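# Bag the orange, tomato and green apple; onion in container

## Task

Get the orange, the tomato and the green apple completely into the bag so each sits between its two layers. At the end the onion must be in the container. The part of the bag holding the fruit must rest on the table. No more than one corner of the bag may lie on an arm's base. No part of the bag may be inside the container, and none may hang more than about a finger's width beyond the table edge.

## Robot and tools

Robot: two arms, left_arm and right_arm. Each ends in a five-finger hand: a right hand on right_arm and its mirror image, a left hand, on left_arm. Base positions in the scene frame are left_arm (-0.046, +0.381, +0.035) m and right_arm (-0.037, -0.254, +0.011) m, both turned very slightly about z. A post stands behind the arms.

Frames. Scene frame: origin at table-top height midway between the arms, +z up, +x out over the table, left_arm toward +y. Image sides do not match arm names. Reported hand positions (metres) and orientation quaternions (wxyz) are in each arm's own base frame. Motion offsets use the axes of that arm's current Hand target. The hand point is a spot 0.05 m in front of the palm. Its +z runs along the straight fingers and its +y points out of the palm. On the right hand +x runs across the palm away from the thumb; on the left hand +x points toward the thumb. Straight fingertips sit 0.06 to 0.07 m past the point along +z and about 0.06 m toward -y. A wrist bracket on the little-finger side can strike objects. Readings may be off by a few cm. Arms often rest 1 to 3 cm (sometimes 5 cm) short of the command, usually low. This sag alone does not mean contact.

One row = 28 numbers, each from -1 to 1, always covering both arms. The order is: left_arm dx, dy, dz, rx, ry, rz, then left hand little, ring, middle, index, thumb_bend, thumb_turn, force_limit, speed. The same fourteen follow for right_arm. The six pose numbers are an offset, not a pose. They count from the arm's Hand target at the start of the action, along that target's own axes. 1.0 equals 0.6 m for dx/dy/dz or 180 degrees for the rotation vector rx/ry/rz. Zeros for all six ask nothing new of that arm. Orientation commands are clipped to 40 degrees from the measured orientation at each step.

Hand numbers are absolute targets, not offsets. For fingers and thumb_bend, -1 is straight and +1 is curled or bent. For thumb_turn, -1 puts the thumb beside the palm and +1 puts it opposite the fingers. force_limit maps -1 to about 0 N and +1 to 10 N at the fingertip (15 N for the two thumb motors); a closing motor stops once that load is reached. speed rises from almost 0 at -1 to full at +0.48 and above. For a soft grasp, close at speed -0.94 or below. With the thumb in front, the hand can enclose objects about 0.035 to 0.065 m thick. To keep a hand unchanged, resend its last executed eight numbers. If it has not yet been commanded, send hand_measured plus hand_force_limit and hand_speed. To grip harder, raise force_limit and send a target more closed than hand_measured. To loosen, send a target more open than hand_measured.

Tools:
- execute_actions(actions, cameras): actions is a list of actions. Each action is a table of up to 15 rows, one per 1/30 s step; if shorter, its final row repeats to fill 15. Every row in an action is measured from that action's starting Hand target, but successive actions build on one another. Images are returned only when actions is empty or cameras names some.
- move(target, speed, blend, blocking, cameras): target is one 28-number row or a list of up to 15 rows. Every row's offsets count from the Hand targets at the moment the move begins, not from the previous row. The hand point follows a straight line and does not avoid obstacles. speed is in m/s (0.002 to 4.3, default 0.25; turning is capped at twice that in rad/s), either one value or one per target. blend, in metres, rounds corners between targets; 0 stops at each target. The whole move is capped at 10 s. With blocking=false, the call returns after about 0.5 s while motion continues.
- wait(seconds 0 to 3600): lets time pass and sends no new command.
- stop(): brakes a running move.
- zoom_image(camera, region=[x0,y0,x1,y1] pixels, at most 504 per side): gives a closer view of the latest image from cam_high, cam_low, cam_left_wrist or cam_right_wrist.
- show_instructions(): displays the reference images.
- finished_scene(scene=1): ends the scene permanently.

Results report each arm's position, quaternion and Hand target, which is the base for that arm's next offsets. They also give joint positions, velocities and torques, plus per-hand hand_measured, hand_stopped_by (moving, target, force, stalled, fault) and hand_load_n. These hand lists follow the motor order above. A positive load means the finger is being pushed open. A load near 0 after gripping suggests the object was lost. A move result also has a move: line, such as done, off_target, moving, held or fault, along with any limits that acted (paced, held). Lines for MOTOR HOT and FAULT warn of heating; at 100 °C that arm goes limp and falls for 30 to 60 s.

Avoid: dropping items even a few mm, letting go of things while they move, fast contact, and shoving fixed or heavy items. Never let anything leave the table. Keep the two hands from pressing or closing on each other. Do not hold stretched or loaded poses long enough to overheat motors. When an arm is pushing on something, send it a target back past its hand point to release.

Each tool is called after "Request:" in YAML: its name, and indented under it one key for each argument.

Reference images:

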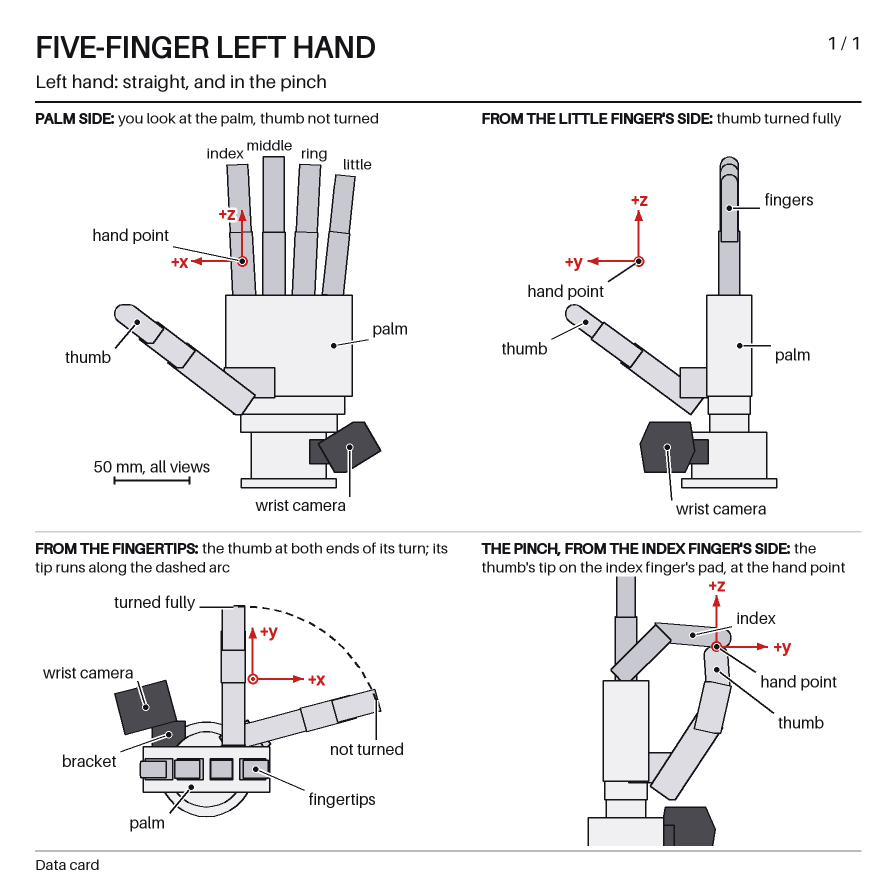

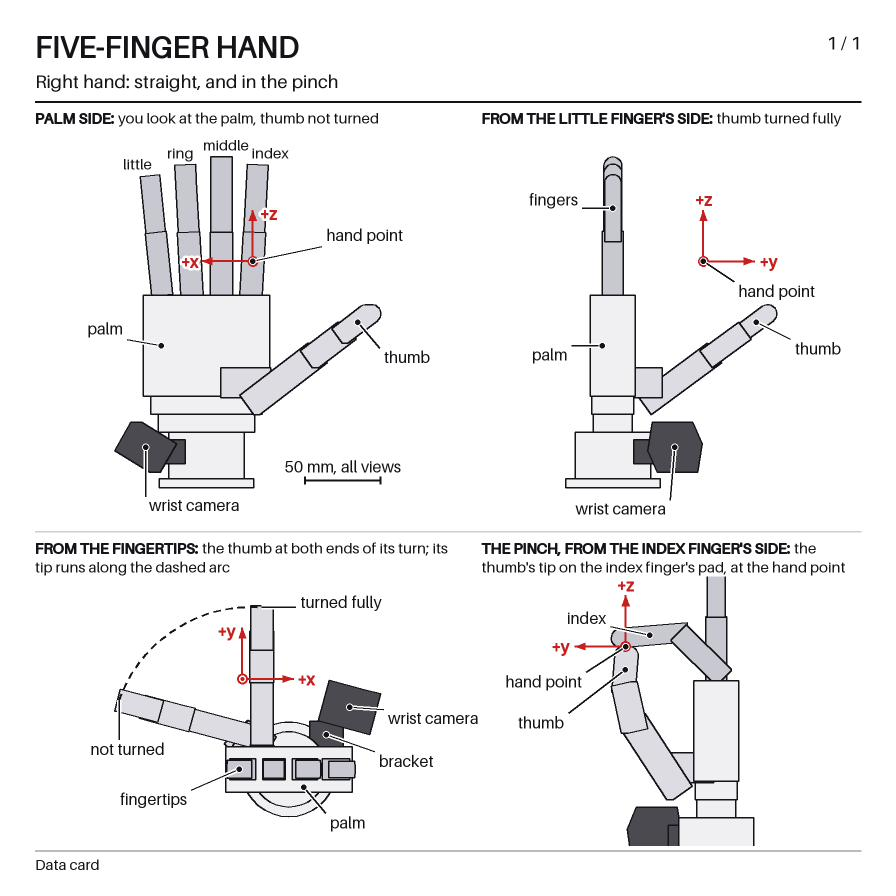

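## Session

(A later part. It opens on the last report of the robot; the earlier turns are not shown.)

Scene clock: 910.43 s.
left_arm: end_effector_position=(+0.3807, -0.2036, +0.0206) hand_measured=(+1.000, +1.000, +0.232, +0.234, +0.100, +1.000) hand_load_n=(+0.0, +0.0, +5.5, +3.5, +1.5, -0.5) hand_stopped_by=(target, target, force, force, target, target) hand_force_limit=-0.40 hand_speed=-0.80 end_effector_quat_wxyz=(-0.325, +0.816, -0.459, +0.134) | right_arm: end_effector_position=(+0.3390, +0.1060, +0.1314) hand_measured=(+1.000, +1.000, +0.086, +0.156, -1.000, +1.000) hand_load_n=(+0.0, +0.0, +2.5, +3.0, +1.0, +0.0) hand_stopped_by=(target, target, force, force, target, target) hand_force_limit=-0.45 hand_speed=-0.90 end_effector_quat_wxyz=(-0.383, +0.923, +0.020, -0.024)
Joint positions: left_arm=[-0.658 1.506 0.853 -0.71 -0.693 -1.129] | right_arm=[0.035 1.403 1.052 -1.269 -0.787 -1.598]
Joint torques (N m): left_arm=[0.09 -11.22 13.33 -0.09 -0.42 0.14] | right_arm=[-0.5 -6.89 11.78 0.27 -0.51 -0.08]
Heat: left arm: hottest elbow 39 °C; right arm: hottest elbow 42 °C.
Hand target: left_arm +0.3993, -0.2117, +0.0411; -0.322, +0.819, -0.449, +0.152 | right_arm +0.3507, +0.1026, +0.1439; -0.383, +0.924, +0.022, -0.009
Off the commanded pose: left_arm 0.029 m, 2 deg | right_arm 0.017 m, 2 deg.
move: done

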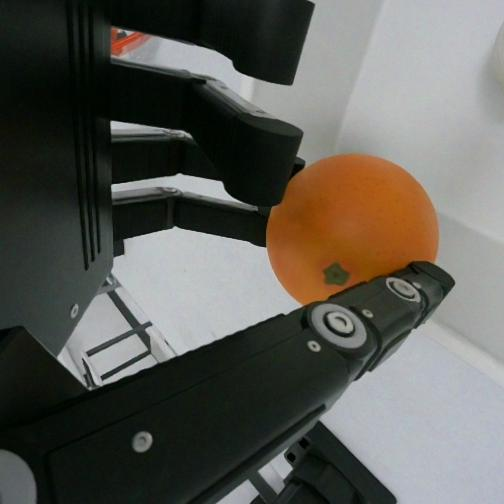

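Request:
move:
  target: [-0.0265,-0.0545,-0.0818,0.0031,0.0517,0.058,1,1,0.25,0.25,0.1,1,-0.4,-0.8,0,0,0,0,0,0,1,1,0.4,0.4,-1,1,-0.45,-0.9]
  speed: 0.08
  cameras: ["cam_high","cam_low","cam_left_wrist"]

Request:
zoom_image:
  camera: "cam_high"
  region: [260, 190, 380, 310]

Request:
zoom_image:
  camera: "cam_low"
  region: [110, 220, 230, 340]

Scene clock: 914.33 s.
left_arm: end_effector_position=(+0.3758, -0.2053, +0.0907) hand_measured=(+1.000, +1.000, +0.232, +0.234, +0.100, +1.000) hand_load_n=(+0.0, +0.0, +5.5, +3.5, +1.5, +0.0) hand_stopped_by=(target, target, force, force, target, target) hand_force_limit=-0.40 hand_speed=-0.80 end_effector_quat_wxyz=(-0.300, +0.757, -0.553, +0.179) | right_arm: end_effector_position=(+0.3390, +0.1060, +0.1314) hand_measured=(+1.000, +1.000, +0.086, +0.156, -1.000, +1.000) hand_load_n=(+0.0, +0.0, +2.5, +3.0, +1.5, +0.0) hand_stopped_by=(target, target, force, force, target, target) hand_force_limit=-0.45 hand_speed=-0.90 end_effector_quat_wxyz=(-0.383, +0.923, +0.020, -0.024)
Joint positions: left_arm=[-0.629 1.308 0.853 -0.698 -0.597 -0.808] | right_arm=[0.035 1.403 1.052 -1.269 -0.787 -1.598]
Joint torques (N m): left_arm=[0.21 -9.23 11.95 1.2 -0.31 0.13] | right_arm=[-0.5 -6.89 11.78 0.28 -0.51 -0.08]
Heat: left arm: hottest elbow 39 °C; right arm: hottest elbow 42 °C.
Hand target: left_arm +0.3851, -0.2049, +0.1002; -0.301, +0.758, -0.546, +0.191 | right_arm +0.3507, +0.1026, +0.1439; -0.383, +0.924, +0.022, -0.009
Off the commanded pose: left_arm 0.013 m, 2 deg | right_arm 0.017 m, 2 deg.
move: off_target (left_arm)

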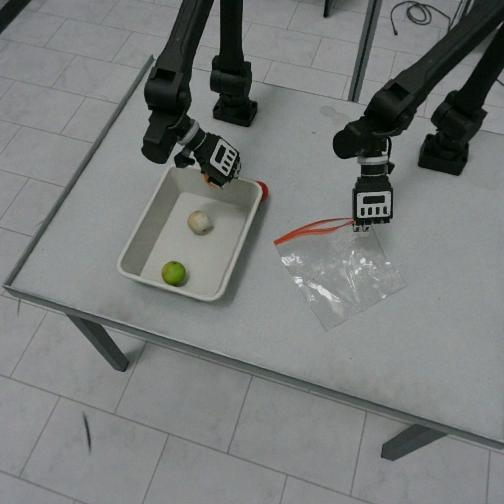

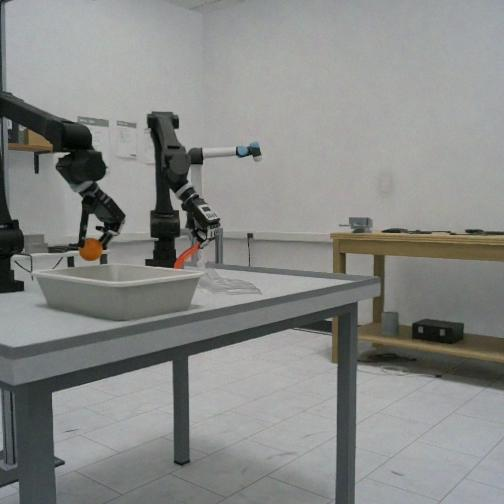

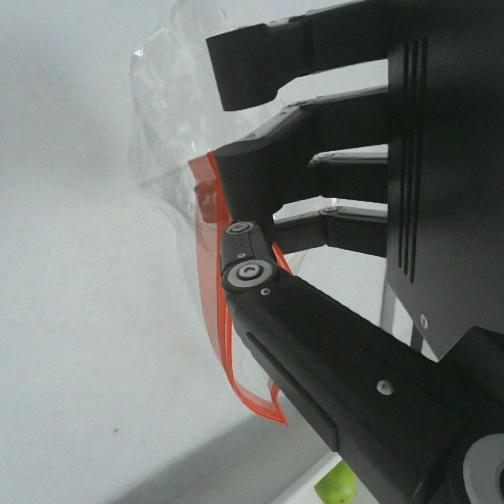

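Scaled by 4.200.

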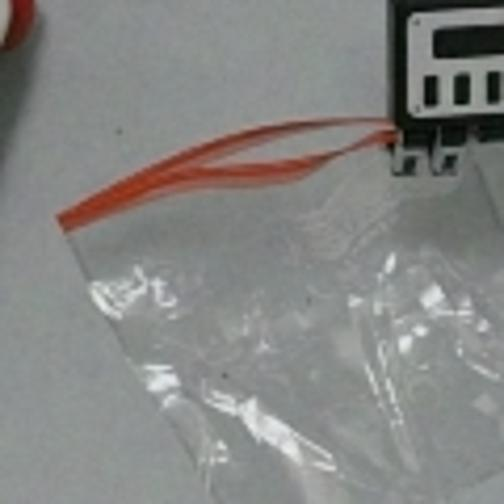

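Scaled by 4.200.

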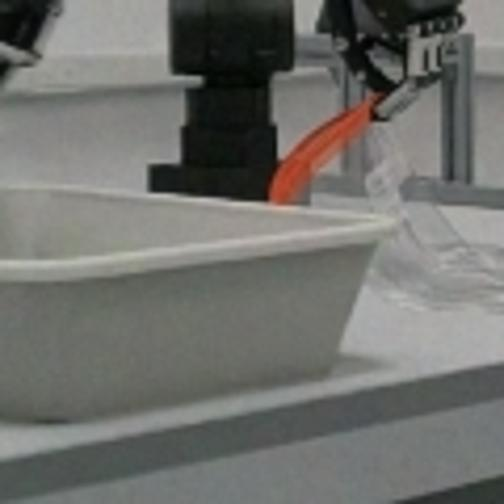

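Request:
move:
  target:
    - [-0.037,0.1117,0.081,0.0065,0.1108,0.1242,1,1,0.25,0.25,0.1,1,-0.4,-0.8,0,0,0,0,0,0,1,1,0.4,0.4,-1,1,-0.45,-0.9]
    - [-0.037,0.1117,0.081,-0.0007,-0.0111,-0.0124,1,1,0.25,0.25,0.1,1,-0.4,-0.8,0,0,0,0,0,0,1,1,0.4,0.4,-1,1,-0.45,-0.9]
  speed: 0.12
  cameras: ["cam_high","cam_low","cam_left_wrist"]

Request:
zoom_image:
  camera: "cam_high"
  region: [260, 190, 380, 310]

Scene clock: 922.10 s.
left_arm: end_effector_position=(+0.3464, -0.1710, +0.0101) hand_measured=(+1.000, +1.000, +0.232, +0.234, +0.100, +1.000) hand_load_n=(+0.0, +0.0, +5.5, +4.0, +2.0, -0.5) hand_stopped_by=(target, target, force, force, target, target) hand_force_limit=-0.40 hand_speed=-0.80 end_effector_quat_wxyz=(-0.307, +0.773, -0.528, +0.170) | right_arm: end_effector_position=(+0.3390, +0.1060, +0.1314) hand_measured=(+1.000, +1.000, +0.086, +0.156, -1.000, +1.000) hand_load_n=(+0.0, +0.0, +2.5, +3.0, +1.5, +0.0) hand_stopped_by=(target, target, force, force, target, target) hand_force_limit=-0.45 hand_speed=-0.90 end_effector_quat_wxyz=(-0.383, +0.923, +0.020, -0.024)
Joint positions: left_arm=[-0.61 1.345 0.636 -0.469 -0.616 -0.856] | right_arm=[0.035 1.403 1.052 -1.269 -0.787 -1.598]
Joint torques (N m): left_arm=[-1.73 -6.36 13.31 0.24 -0.53 -0.01] | right_arm=[-0.5 -6.95 11.78 0.27 -0.51 -0.08]
Heat: left arm: hottest elbow 39 °C; right arm: hottest elbow 43 °C.
Hand target: left_arm +0.3599, -0.1868, +0.0202; -0.306, +0.773, -0.526, +0.183 | right_arm +0.3507, +0.1026, +0.1439; -0.383, +0.924, +0.022, -0.009
Off the commanded pose: left_arm 0.023 m, 1 deg | right_arm 0.017 m, 2 deg.
move: off_target (left_arm)

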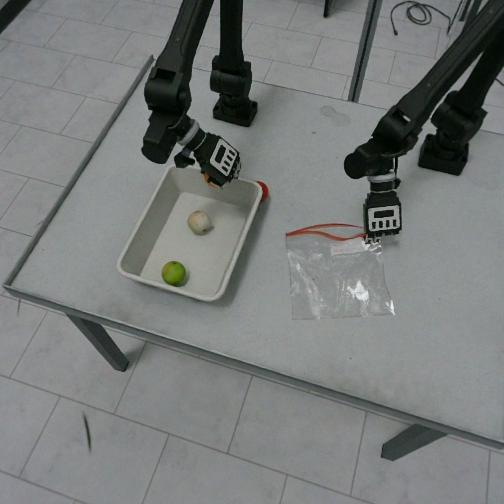

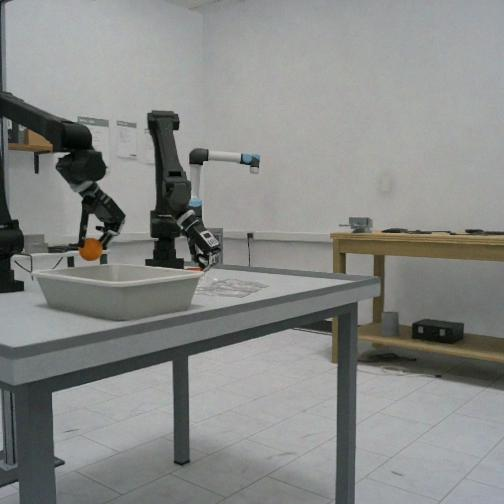

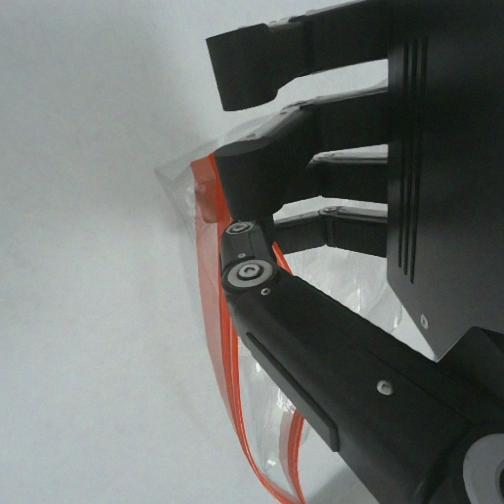

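Scaled by 4.200.

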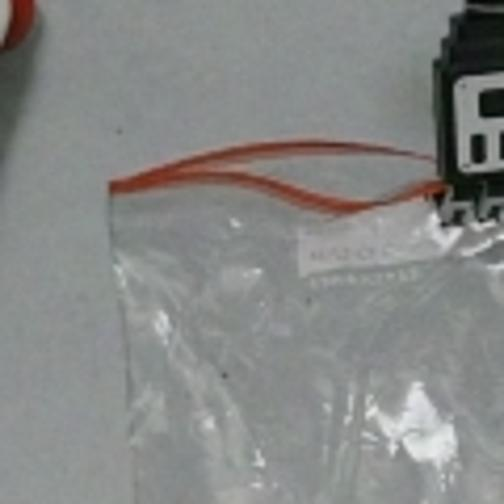

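Request:
move:
  target: [-0.0049,-0.0499,-0.0559,0,0,0,1,1,0.25,0.25,0.1,1,-0.4,-0.8,0,0,0,0,0,0,1,1,0.4,0.4,-1,1,-0.45,-0.9]
  speed: 0.06
  cameras: ["cam_high","cam_low","cam_left_wrist"]

Request:
zoom_image:
  camera: "cam_high"
  region: [260, 190, 380, 310]

Request:
zoom_image:
  camera: "cam_low"
  region: [110, 220, 230, 340]

Scene clock: 925.00 s.
left_arm: end_effector_position=(+0.3452, -0.1702, +0.0446) hand_measured=(+1.000, +1.000, +0.232, +0.234, +0.100, +1.000) hand_load_n=(+0.0, +0.0, +5.5, +3.5, +1.5, +0.0) hand_stopped_by=(target, target, force, force, target, target) hand_force_limit=-0.40 hand_speed=-0.80 end_effector_quat_wxyz=(-0.307, +0.773, -0.532, +0.159) | right_arm: end_effector_position=(+0.3390, +0.1060, +0.1314) hand_measured=(+1.000, +1.000, +0.086, +0.156, -1.000, +1.000) hand_load_n=(+0.0, +0.0, +2.5, +3.0, +1.5, +0.0) hand_stopped_by=(target, target, force, force, target, target) hand_force_limit=-0.45 hand_speed=-0.90 end_effector_quat_wxyz=(-0.383, +0.923, +0.020, -0.024)
Joint positions: left_arm=[-0.61 1.282 0.699 -0.619 -0.616 -0.857] | right_arm=[0.035 1.403 1.052 -1.269 -0.787 -1.598]
Joint torques (N m): left_arm=[-1.55 -8.06 14.08 0.2 -0.49 -0.01] | right_arm=[-0.5 -6.95 11.77 0.27 -0.51 -0.08]
Heat: left arm: hottest elbow 40 °C; right arm: hottest elbow 43 °C.
Hand target: left_arm +0.3595, -0.1857, +0.0652; -0.306, +0.772, -0.526, +0.182 | right_arm +0.3507, +0.1026, +0.1439; -0.383, +0.924, +0.022, -0.009
Off the commanded pose: left_arm 0.030 m, 3 deg | right_arm 0.017 m, 2 deg.
move: off_target (left_arm)

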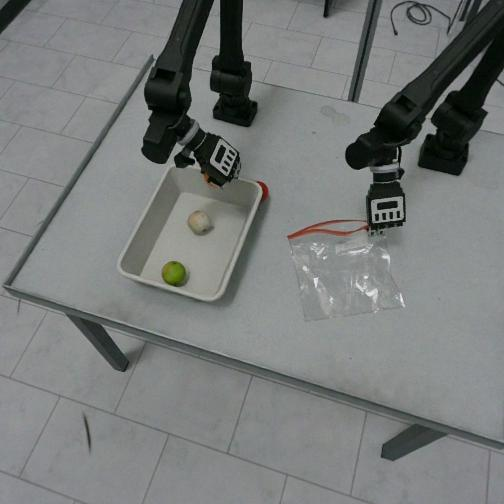

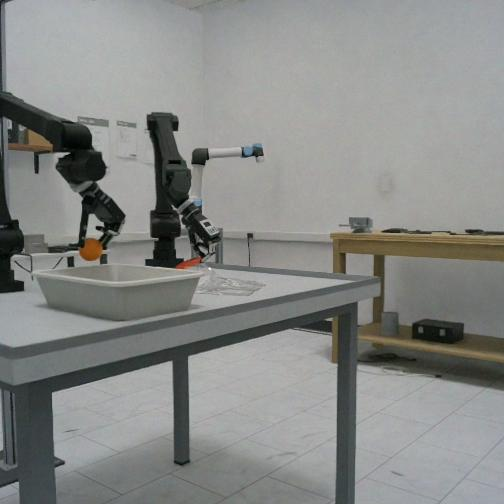

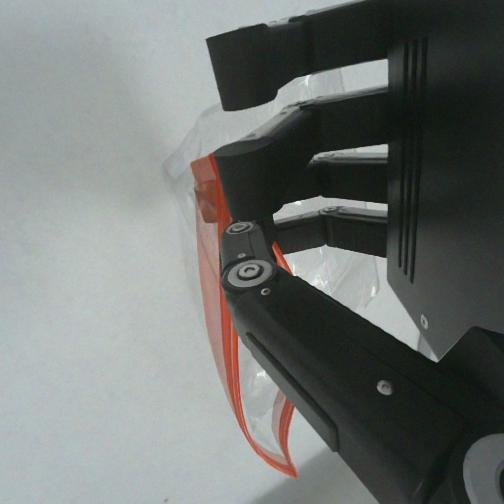

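Scaled by 4.200.

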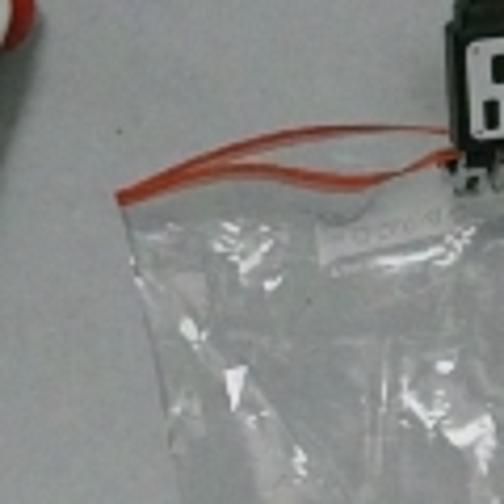

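Scaled by 4.200.

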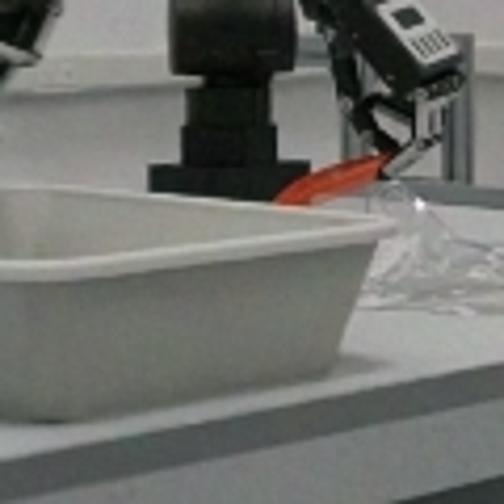

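Request:
move:
  target: [0,0,0,0,0,0,1,1,0.25,0.25,0.1,1,-0.4,-0.8,0.0005,-0.2987,0.3573,0,0,0,1,1,0.4,0.4,-1,1,-0.45,-0.9]
  speed: 0.12
  cameras: ["cam_high","cam_low","cam_left_wrist","cam_right_wrist"]

Request:
zoom_image:
  camera: "cam_high"
  region: [260, 160, 380, 280]

Scene clock: 932.50 s.
left_arm: end_effector_position=(+0.3452, -0.1702, +0.0446) hand_measured=(+1.000, +1.000, +0.232, +0.234, +0.100, +1.000) hand_load_n=(+0.0, +0.0, +6.0, +3.5, +1.5, +0.0) hand_stopped_by=(target, target, force, force, target, target) hand_force_limit=-0.40 hand_speed=-0.80 end_effector_quat_wxyz=(-0.307, +0.773, -0.532, +0.159) | right_arm: end_effector_position=(+0.3243, +0.3689, +0.1111) hand_measured=(+1.000, +1.000, +0.086, +0.156, -1.000, +1.000) hand_load_n=(+0.0, +0.0, +2.5, +3.0, +1.0, +0.0) hand_stopped_by=(target, target, force, force, target, target) hand_force_limit=-0.45 hand_speed=-0.90 end_effector_quat_wxyz=(-0.375, +0.927, +0.021, -0.020)
Joint positions: left_arm=[-0.61 1.282 0.699 -0.619 -0.616 -0.857] | right_arm=[0.655 1.53 1.114 -0.666 -0.621 -0.8]
Joint torques (N m): left_arm=[-1.55 -8.12 14.06 0.17 -0.5 0] | right_arm=[0.5 -7.65 12.83 2.3 -0.3 0.03]
Heat: left arm: hottest elbow 40 °C; right arm: hottest elbow 43 °C.
Hand target: left_arm +0.3595, -0.1857, +0.0652; -0.306, +0.772, -0.526, +0.182 | right_arm +0.3377, +0.3807, +0.1191; -0.383, +0.923, +0.022, -0.009
Off the commanded pose: left_arm 0.029 m, 3 deg | right_arm 0.020 m, 2 deg.
move: off_target (right_arm)

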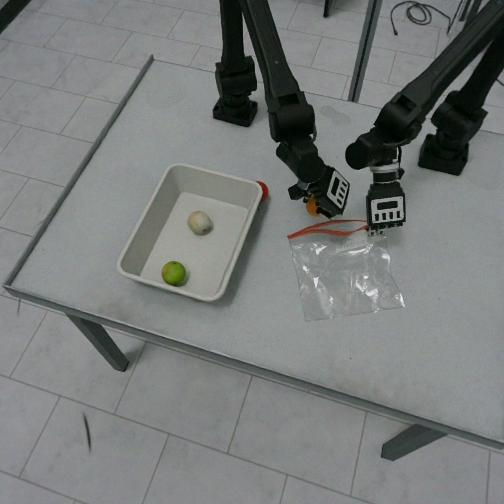

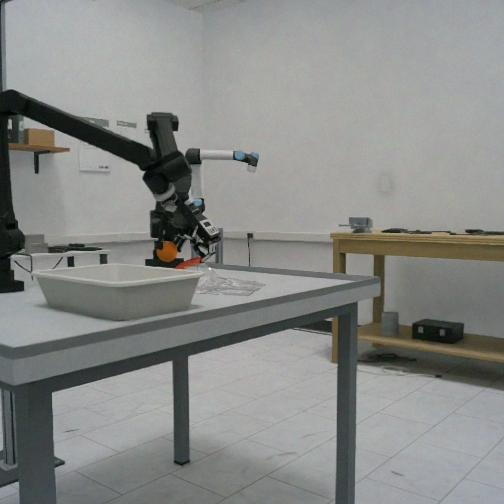

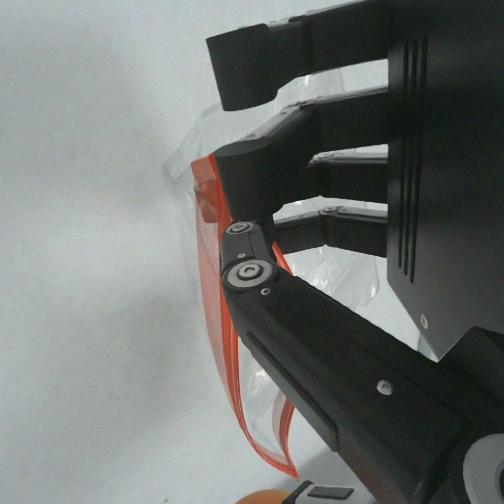

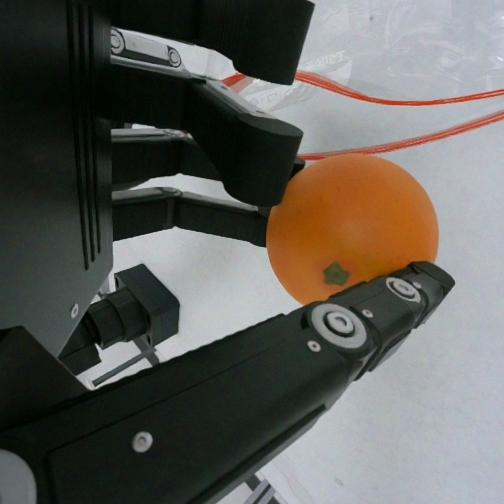

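Scaled by 4.200.

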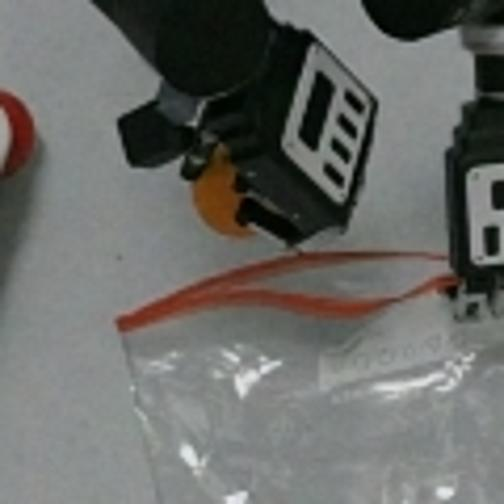

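Request:
move:
  target: [0,0,0,0,0,0,1,1,0.25,0.25,0.1,1,-0.4,-0.8,0.0033,0.0382,0.0608,0,0,0,1,1,0.4,0.4,-1,1,-0.45,-0.9]
  speed: 0.06
  cameras: ["cam_high","cam_low","cam_left_wrist","cam_right_wrist"]

Request:
zoom_image:
  camera: "cam_high"
  region: [280, 180, 360, 260]

Request:
zoom_image:
  camera: "cam_low"
  region: [130, 220, 230, 320]

Scene clock: 935.23 s.
left_arm: end_effector_position=(+0.3452, -0.1702, +0.0446) hand_measured=(+1.000, +1.000, +0.232, +0.234, +0.100, +1.000) hand_load_n=(+0.5, +0.5, +6.0, +4.0, +1.5, +0.0) hand_stopped_by=(target, target, force, force, target, target) hand_force_limit=-0.40 hand_speed=-0.80 end_effector_quat_wxyz=(-0.307, +0.773, -0.532, +0.159) | right_arm: end_effector_position=(+0.3428, +0.3867, +0.0872) hand_measured=(+1.000, +1.000, +0.086, +0.156, -1.000, +1.000) hand_load_n=(+0.0, +0.0, +2.5, +3.0, +1.5, +0.0) hand_stopped_by=(target, target, force, force, target, target) hand_force_limit=-0.45 hand_speed=-0.90 end_effector_quat_wxyz=(-0.386, +0.922, +0.023, -0.003)
Joint positions: left_arm=[-0.61 1.282 0.699 -0.619 -0.616 -0.857] | right_arm=[0.662 1.596 1.114 -0.55 -0.614 -0.785]
Joint torques (N m): left_arm=[-1.61 -8.06 14.08 0.17 -0.5 0] | right_arm=[1.14 -8.18 8.72 2.47 -0.3 0.03]
Heat: left arm: hottest elbow 40 °C; right arm: hottest elbow 43 °C.
Hand target: left_arm +0.3595, -0.1857, +0.0652; -0.306, +0.772, -0.526, +0.182 | right_arm +0.3393, +0.3903, +0.0771; -0.383, +0.924, +0.022, -0.009
Off the commanded pose: left_arm 0.029 m, 3 deg | right_arm 0.011 m, 1 deg.
move: off_target (right_arm)

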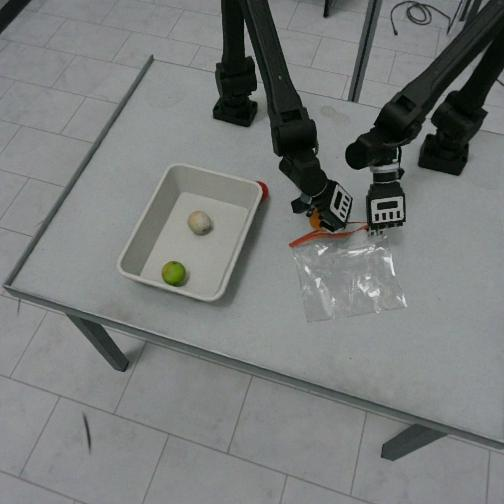

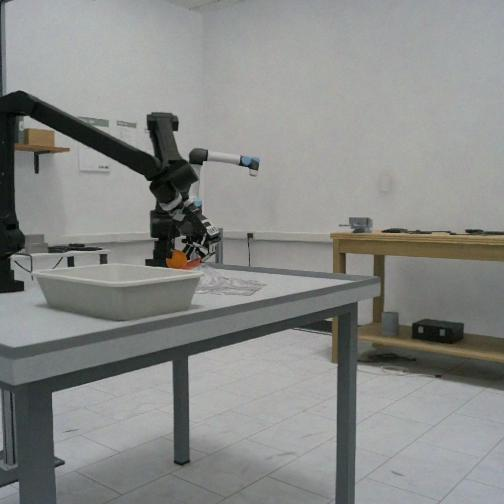

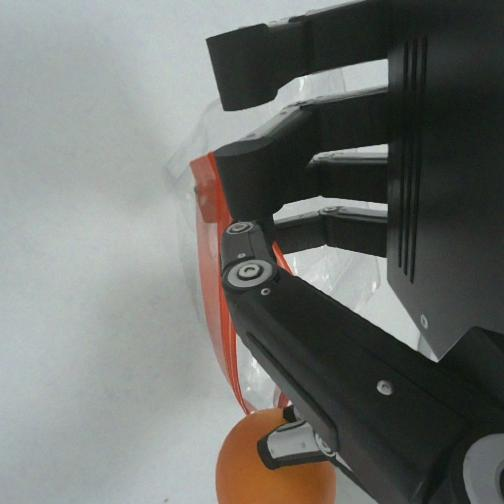

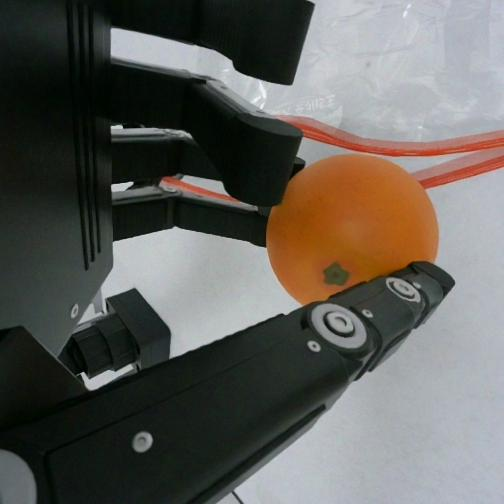

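Scaled by 6.300.

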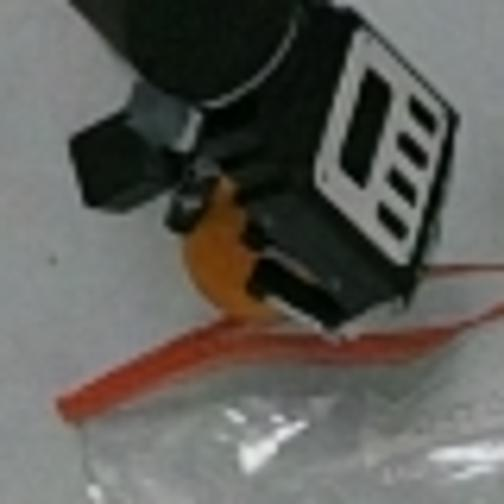

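Scaled by 5.040.

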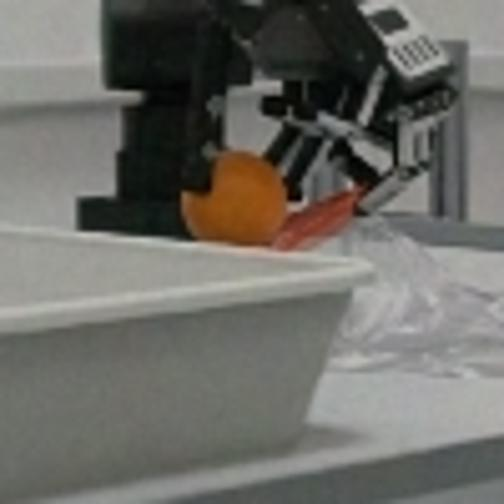

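Request:
move:
  target: [0,0,0,0,0,0,1,1,0.25,0.25,0.1,1,-0.4,-0.8,-0.008,-0.045,-0.058,0,0,0,1,1,0.4,0.4,-1,1,-0.45,-0.9]
  speed: 0.06
  cameras: ["cam_high","cam_low","cam_right_wrist"]

Request:
zoom_image:
  camera: "cam_high"
  region: [280, 180, 360, 260]

Scene clock: 938.83 s.
left_arm: end_effector_position=(+0.3452, -0.1702, +0.0446) hand_measured=(+1.000, +1.000, +0.232, +0.234, +0.100, +1.000) hand_load_n=(+0.0, +0.0, +5.5, +3.5, +2.0, +0.0) hand_stopped_by=(target, target, force, force, target, target) hand_force_limit=-0.40 hand_speed=-0.80 end_effector_quat_wxyz=(-0.307, +0.773, -0.532, +0.159) | right_arm: end_effector_position=(+0.3268, +0.3742, +0.1032) hand_measured=(+1.000, +1.000, +0.086, +0.156, -1.000, +1.000) hand_load_n=(+0.0, +0.0, +2.5, +3.0, +1.5, +0.0) hand_stopped_by=(target, target, force, force, target, target) hand_force_limit=-0.45 hand_speed=-0.90 end_effector_quat_wxyz=(-0.374, +0.927, +0.017, -0.019)
Joint positions: left_arm=[-0.61 1.282 0.699 -0.619 -0.616 -0.857] | right_arm=[0.662 1.55 1.114 -0.64 -0.614 -0.785]
Joint torques (N m): left_arm=[-1.55 -8.12 14.05 0.18 -0.49 0] | right_arm=[0.85 -9.41 12.88 1.29 -0.38 0]
Heat: left arm: hottest elbow 41 °C; right arm: hottest elbow 43 °C.
Hand target: left_arm +0.3595, -0.1857, +0.0652; -0.306, +0.772, -0.526, +0.182 | right_arm +0.3347, +0.3846, +0.1207; -0.383, +0.924, +0.022, -0.009
Off the commanded pose: left_arm 0.029 m, 3 deg | right_arm 0.022 m, 2 deg.
move: off_target (right_arm)

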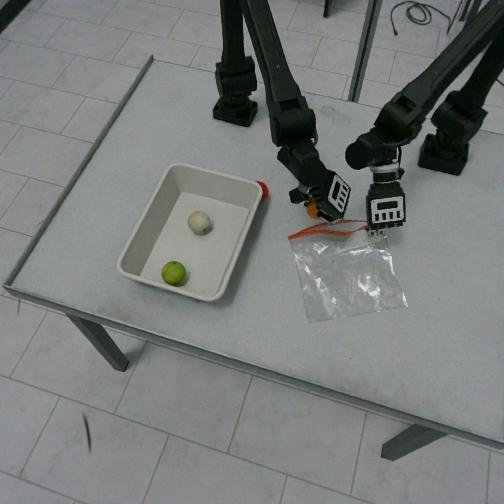

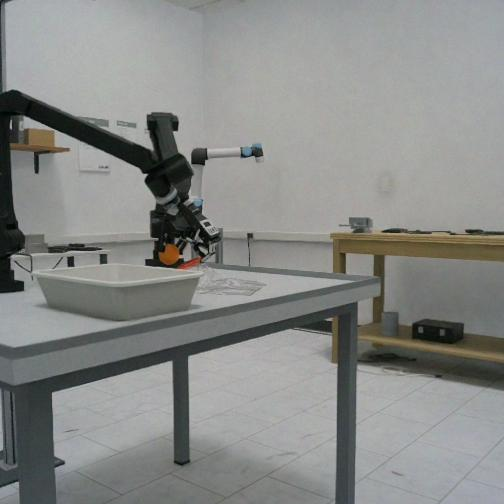

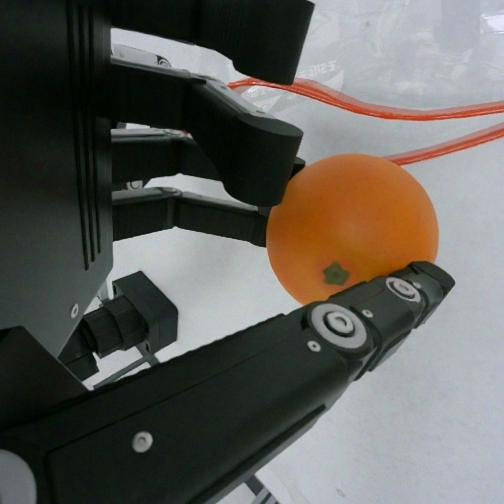

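Scaled by 6.300.

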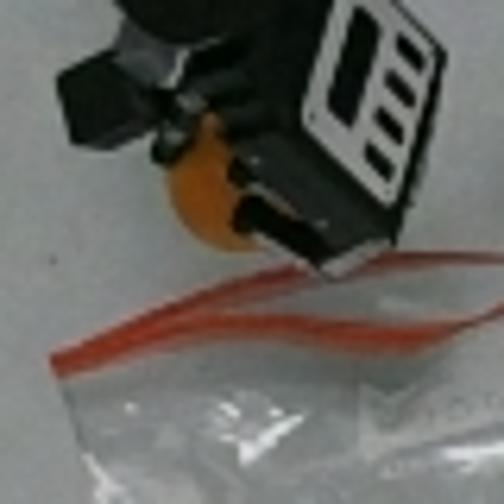

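Request:
move:
  target: [0,0,0,0,0,0,1,1,0.25,0.25,0.1,1,-0.4,-0.8,0.0042,0.0133,0.0707,0,0,0,1,1,0.4,0.4,-1,1,-0.45,-0.9]
  speed: 0.06
  cameras: ["cam_high","cam_low","cam_left_wrist","cam_right_wrist"]

Request:
zoom_image:
  camera: "cam_high"
  region: [280, 180, 360, 260]

Request:
zoom_image:
  camera: "cam_low"
  region: [130, 220, 230, 320]

Scene clock: 942.37 s.
left_arm: end_effector_position=(+0.3452, -0.1702, +0.0446) hand_measured=(+1.000, +1.000, +0.232, +0.234, +0.100, +1.000) hand_load_n=(+0.0, +0.0, +5.5, +3.5, +1.5, -0.5) hand_stopped_by=(target, target, force, force, target, target) hand_force_limit=-0.40 hand_speed=-0.80 end_effector_quat_wxyz=(-0.307, +0.773, -0.532, +0.159) | right_arm: end_effector_position=(+0.3283, +0.3965, +0.0810) hand_measured=(+1.000, +1.000, +0.086, +0.156, -1.000, +1.000) hand_load_n=(+0.5, +0.0, +2.5, +3.0, +1.0, +0.0) hand_stopped_by=(target, target, force, force, target, target) hand_force_limit=-0.45 hand_speed=-0.90 end_effector_quat_wxyz=(-0.376, +0.926, +0.019, -0.016)
Joint positions: left_arm=[-0.61 1.282 0.699 -0.619 -0.616 -0.857] | right_arm=[0.697 1.607 1.114 -0.554 -0.596 -0.75]
Joint torques (N m): left_arm=[-1.61 -8.12 14.05 0.2 -0.49 0] | right_arm=[1.08 -8.59 11.77 2.43 -0.29 0.02]
Heat: left arm: hottest elbow 41 °C; right arm: hottest elbow 43 °C.
Hand target: left_arm +0.3595, -0.1857, +0.0652; -0.306, +0.772, -0.526, +0.182 | right_arm +0.3361, +0.4091, +0.0852; -0.383, +0.924, +0.022, -0.009
Off the commanded pose: left_arm 0.029 m, 3 deg | right_arm 0.015 m, 1 deg.
move: off_target (right_arm)

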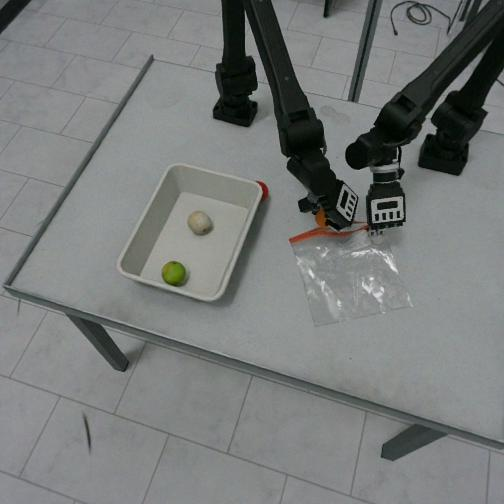

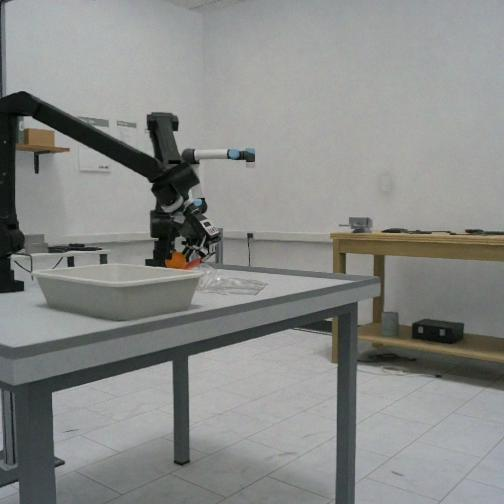

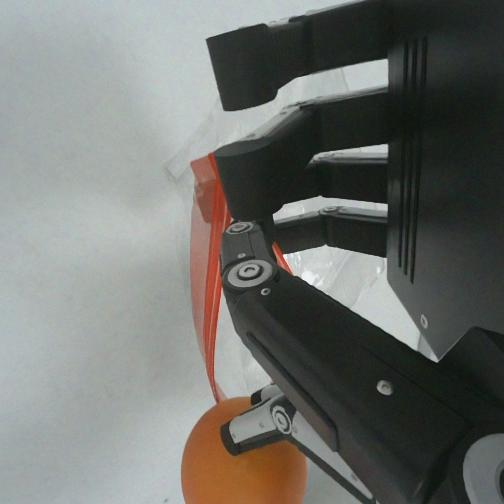

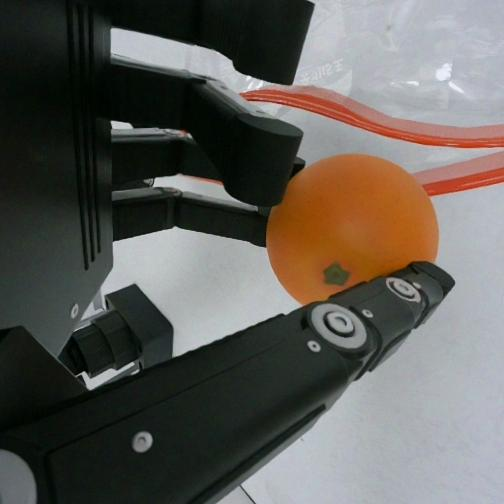

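Scaled by 6.300.

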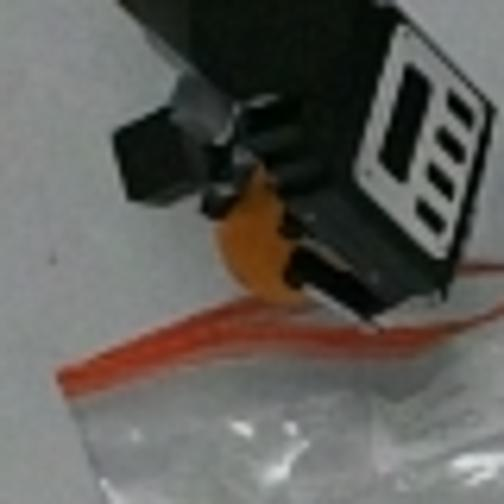

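Scaled by 5.040.

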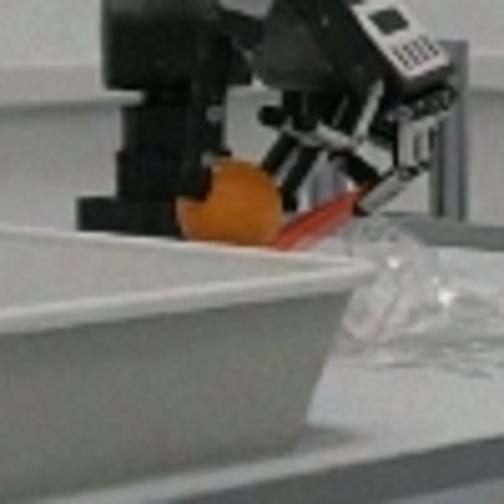

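Request:
move:
  target: [0,0,0,0,0,0,1,1,0.25,0.25,0.1,1,-0.4,-0.8,-0.0015,-0.013,-0.0577,0.0833,0,0,1,1,0.4,0.4,-1,1,-0.45,-0.9]
  speed: 0.08
  cameras: ["cam_high","cam_low","cam_right_wrist"]

Request:
zoom_image:
  camera: "cam_high"
  region: [270, 180, 370, 280]

Scene clock: 949.03 s.
left_arm: end_effector_position=(+0.3452, -0.1702, +0.0446) hand_measured=(+1.000, +1.000, +0.232, +0.234, +0.100, +1.000) hand_load_n=(+0.0, +0.0, +5.5, +3.5, +2.0, -0.5) hand_stopped_by=(target, target, force, force, target, target) hand_force_limit=-0.40 hand_speed=-0.80 end_effector_quat_wxyz=(-0.307, +0.773, -0.532, +0.159) | right_arm: end_effector_position=(+0.3330, +0.3924, +0.1117) hand_measured=(+1.000, +1.000, +0.086, +0.156, -1.000, +1.000) hand_load_n=(+0.0, +0.0, +2.5, +3.0, +1.5, +0.0) hand_stopped_by=(target, target, force, force, target, target) hand_force_limit=-0.45 hand_speed=-0.90 end_effector_quat_wxyz=(-0.495, +0.868, +0.025, -0.017)
Joint positions: left_arm=[-0.61 1.282 0.699 -0.619 -0.616 -0.857] | right_arm=[0.606 1.533 1.001 -0.321 -0.828 -0.693]
Joint torques (N m): left_arm=[-1.61 -8.12 14.06 0.17 -0.5 0] | right_arm=[-0.44 -9.29 8.57 2.67 -0.53 0.02]
Heat: left arm: hottest elbow 41 °C; right arm: hottest elbow 43 °C.
Hand target: left_arm +0.3595, -0.1857, +0.0652; -0.306, +0.772, -0.526, +0.182 | right_arm +0.3362, +0.3901, +0.1153; -0.500, +0.866, +0.021, -0.011
Off the commanded pose: left_arm 0.029 m, 3 deg | right_arm 0.005 m, 1 deg.
move: done

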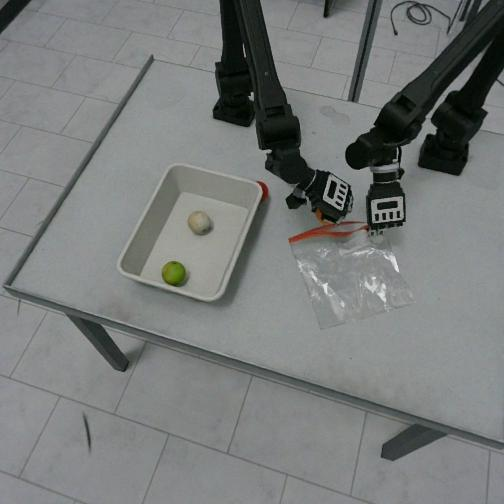

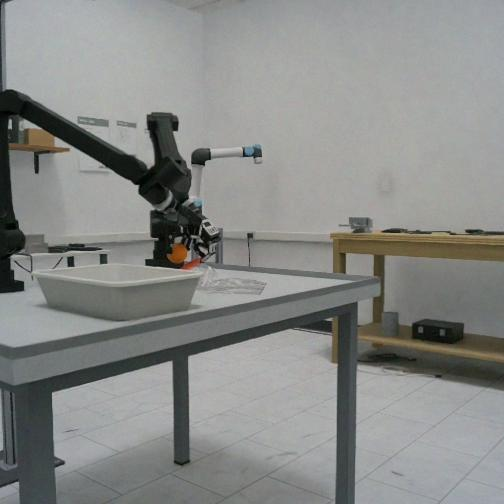

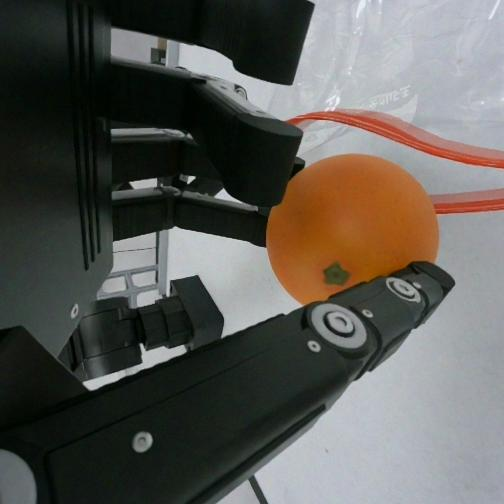

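Scaled by 5.040.

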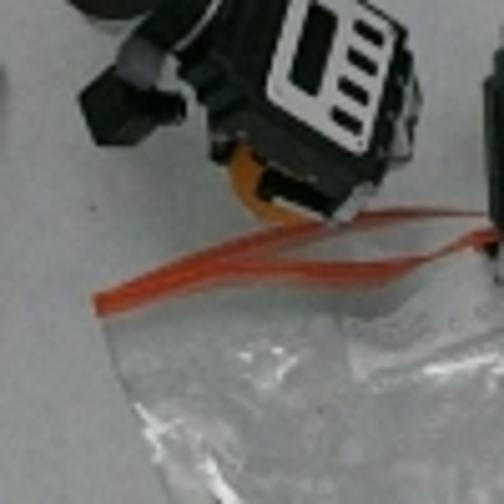

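Request:
move:
  target: [0,0,0,0,0,0,1,1,0.25,0.25,0.1,1,-0.4,-0.8,0.0122,-0.0043,0.0583,0,0,0,1,1,0.4,0.4,-1,1,-0.45,-0.9]
  speed: 0.06
  cameras: ["cam_high","cam_low","cam_left_wrist","cam_right_wrist"]

Request:
zoom_image:
  camera: "cam_high"
  region: [270, 180, 370, 280]

Request:
zoom_image:
  camera: "cam_low"
  region: [130, 220, 230, 320]

Scene clock: 952.40 s.
left_arm: end_effector_position=(+0.3452, -0.1702, +0.0446) hand_measured=(+1.000, +1.000, +0.232, +0.234, +0.100, +1.000) hand_load_n=(+0.5, +0.0, +6.0, +3.5, +2.0, -0.5) hand_stopped_by=(target, target, force, force, target, target) hand_force_limit=-0.40 hand_speed=-0.80 end_effector_quat_wxyz=(-0.307, +0.773, -0.532, +0.159) | right_arm: end_effector_position=(+0.3324, +0.4104, +0.0928) hand_measured=(+1.000, +1.000, +0.086, +0.156, -1.000, +1.000) hand_load_n=(+0.0, +0.0, +2.5, +3.0, +1.5, +0.5) hand_stopped_by=(target, target, force, force, target, target) hand_force_limit=-0.45 hand_speed=-0.90 end_effector_quat_wxyz=(-0.493, +0.870, +0.016, -0.020)
Joint positions: left_arm=[-0.61 1.282 0.699 -0.619 -0.616 -0.857] | right_arm=[0.64 1.584 1.001 -0.245 -0.8 -0.642]
Joint torques (N m): left_arm=[-1.55 -8.12 14.08 0.17 -0.49 0] | right_arm=[0.91 -8.12 11.78 2.74 -0.34 0.03]
Heat: left arm: hottest elbow 41 °C; right arm: hottest elbow 43 °C.
Hand target: left_arm +0.3595, -0.1857, +0.0652; -0.306, +0.772, -0.526, +0.182 | right_arm +0.3419, +0.4221, +0.1000; -0.500, +0.866, +0.021, -0.011
Off the commanded pose: left_arm 0.029 m, 3 deg | right_arm 0.017 m, 1 deg.
move: off_target (right_arm)

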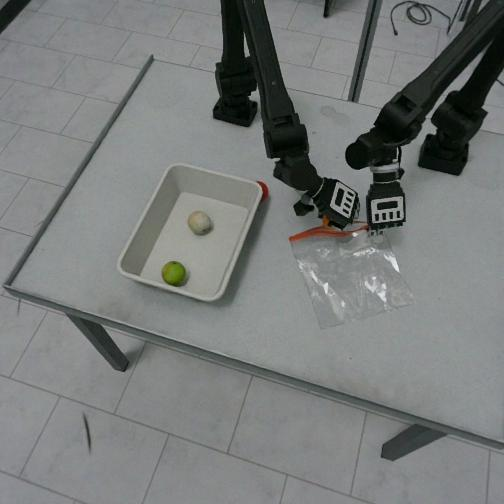

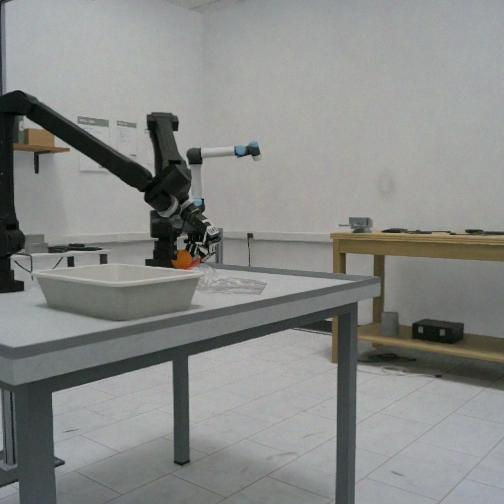

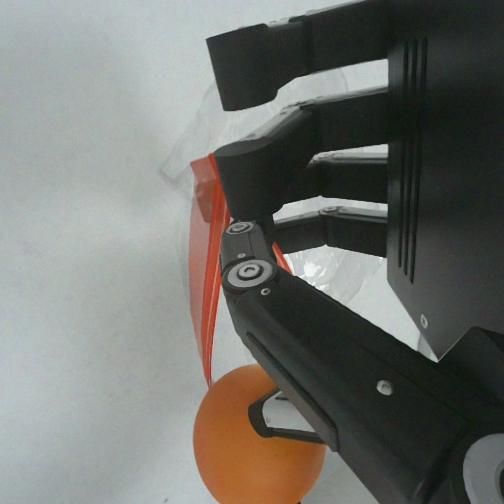

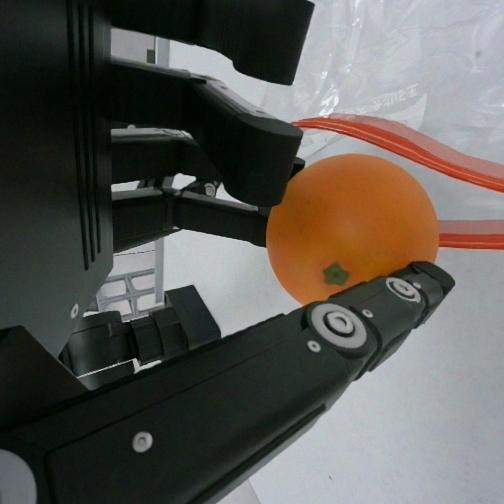

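Scaled by 5.040.

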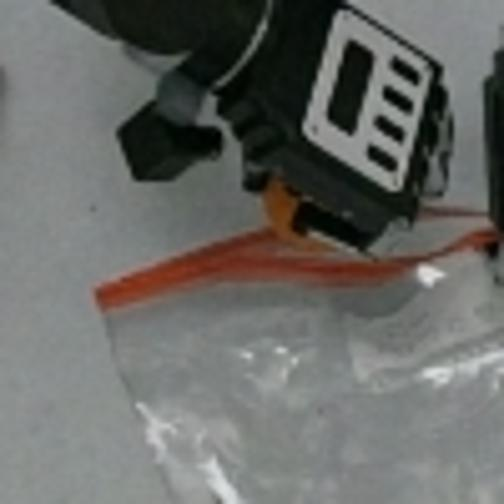

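Scaled by 5.040.

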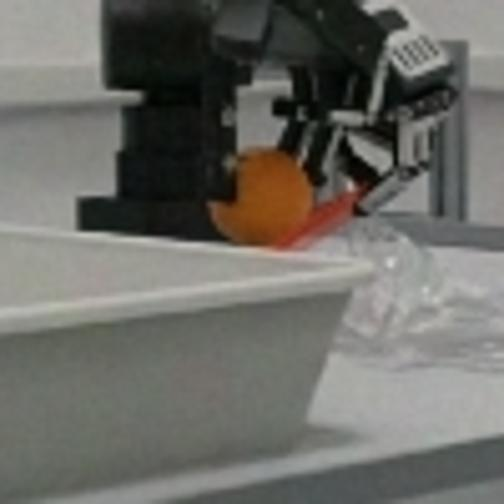

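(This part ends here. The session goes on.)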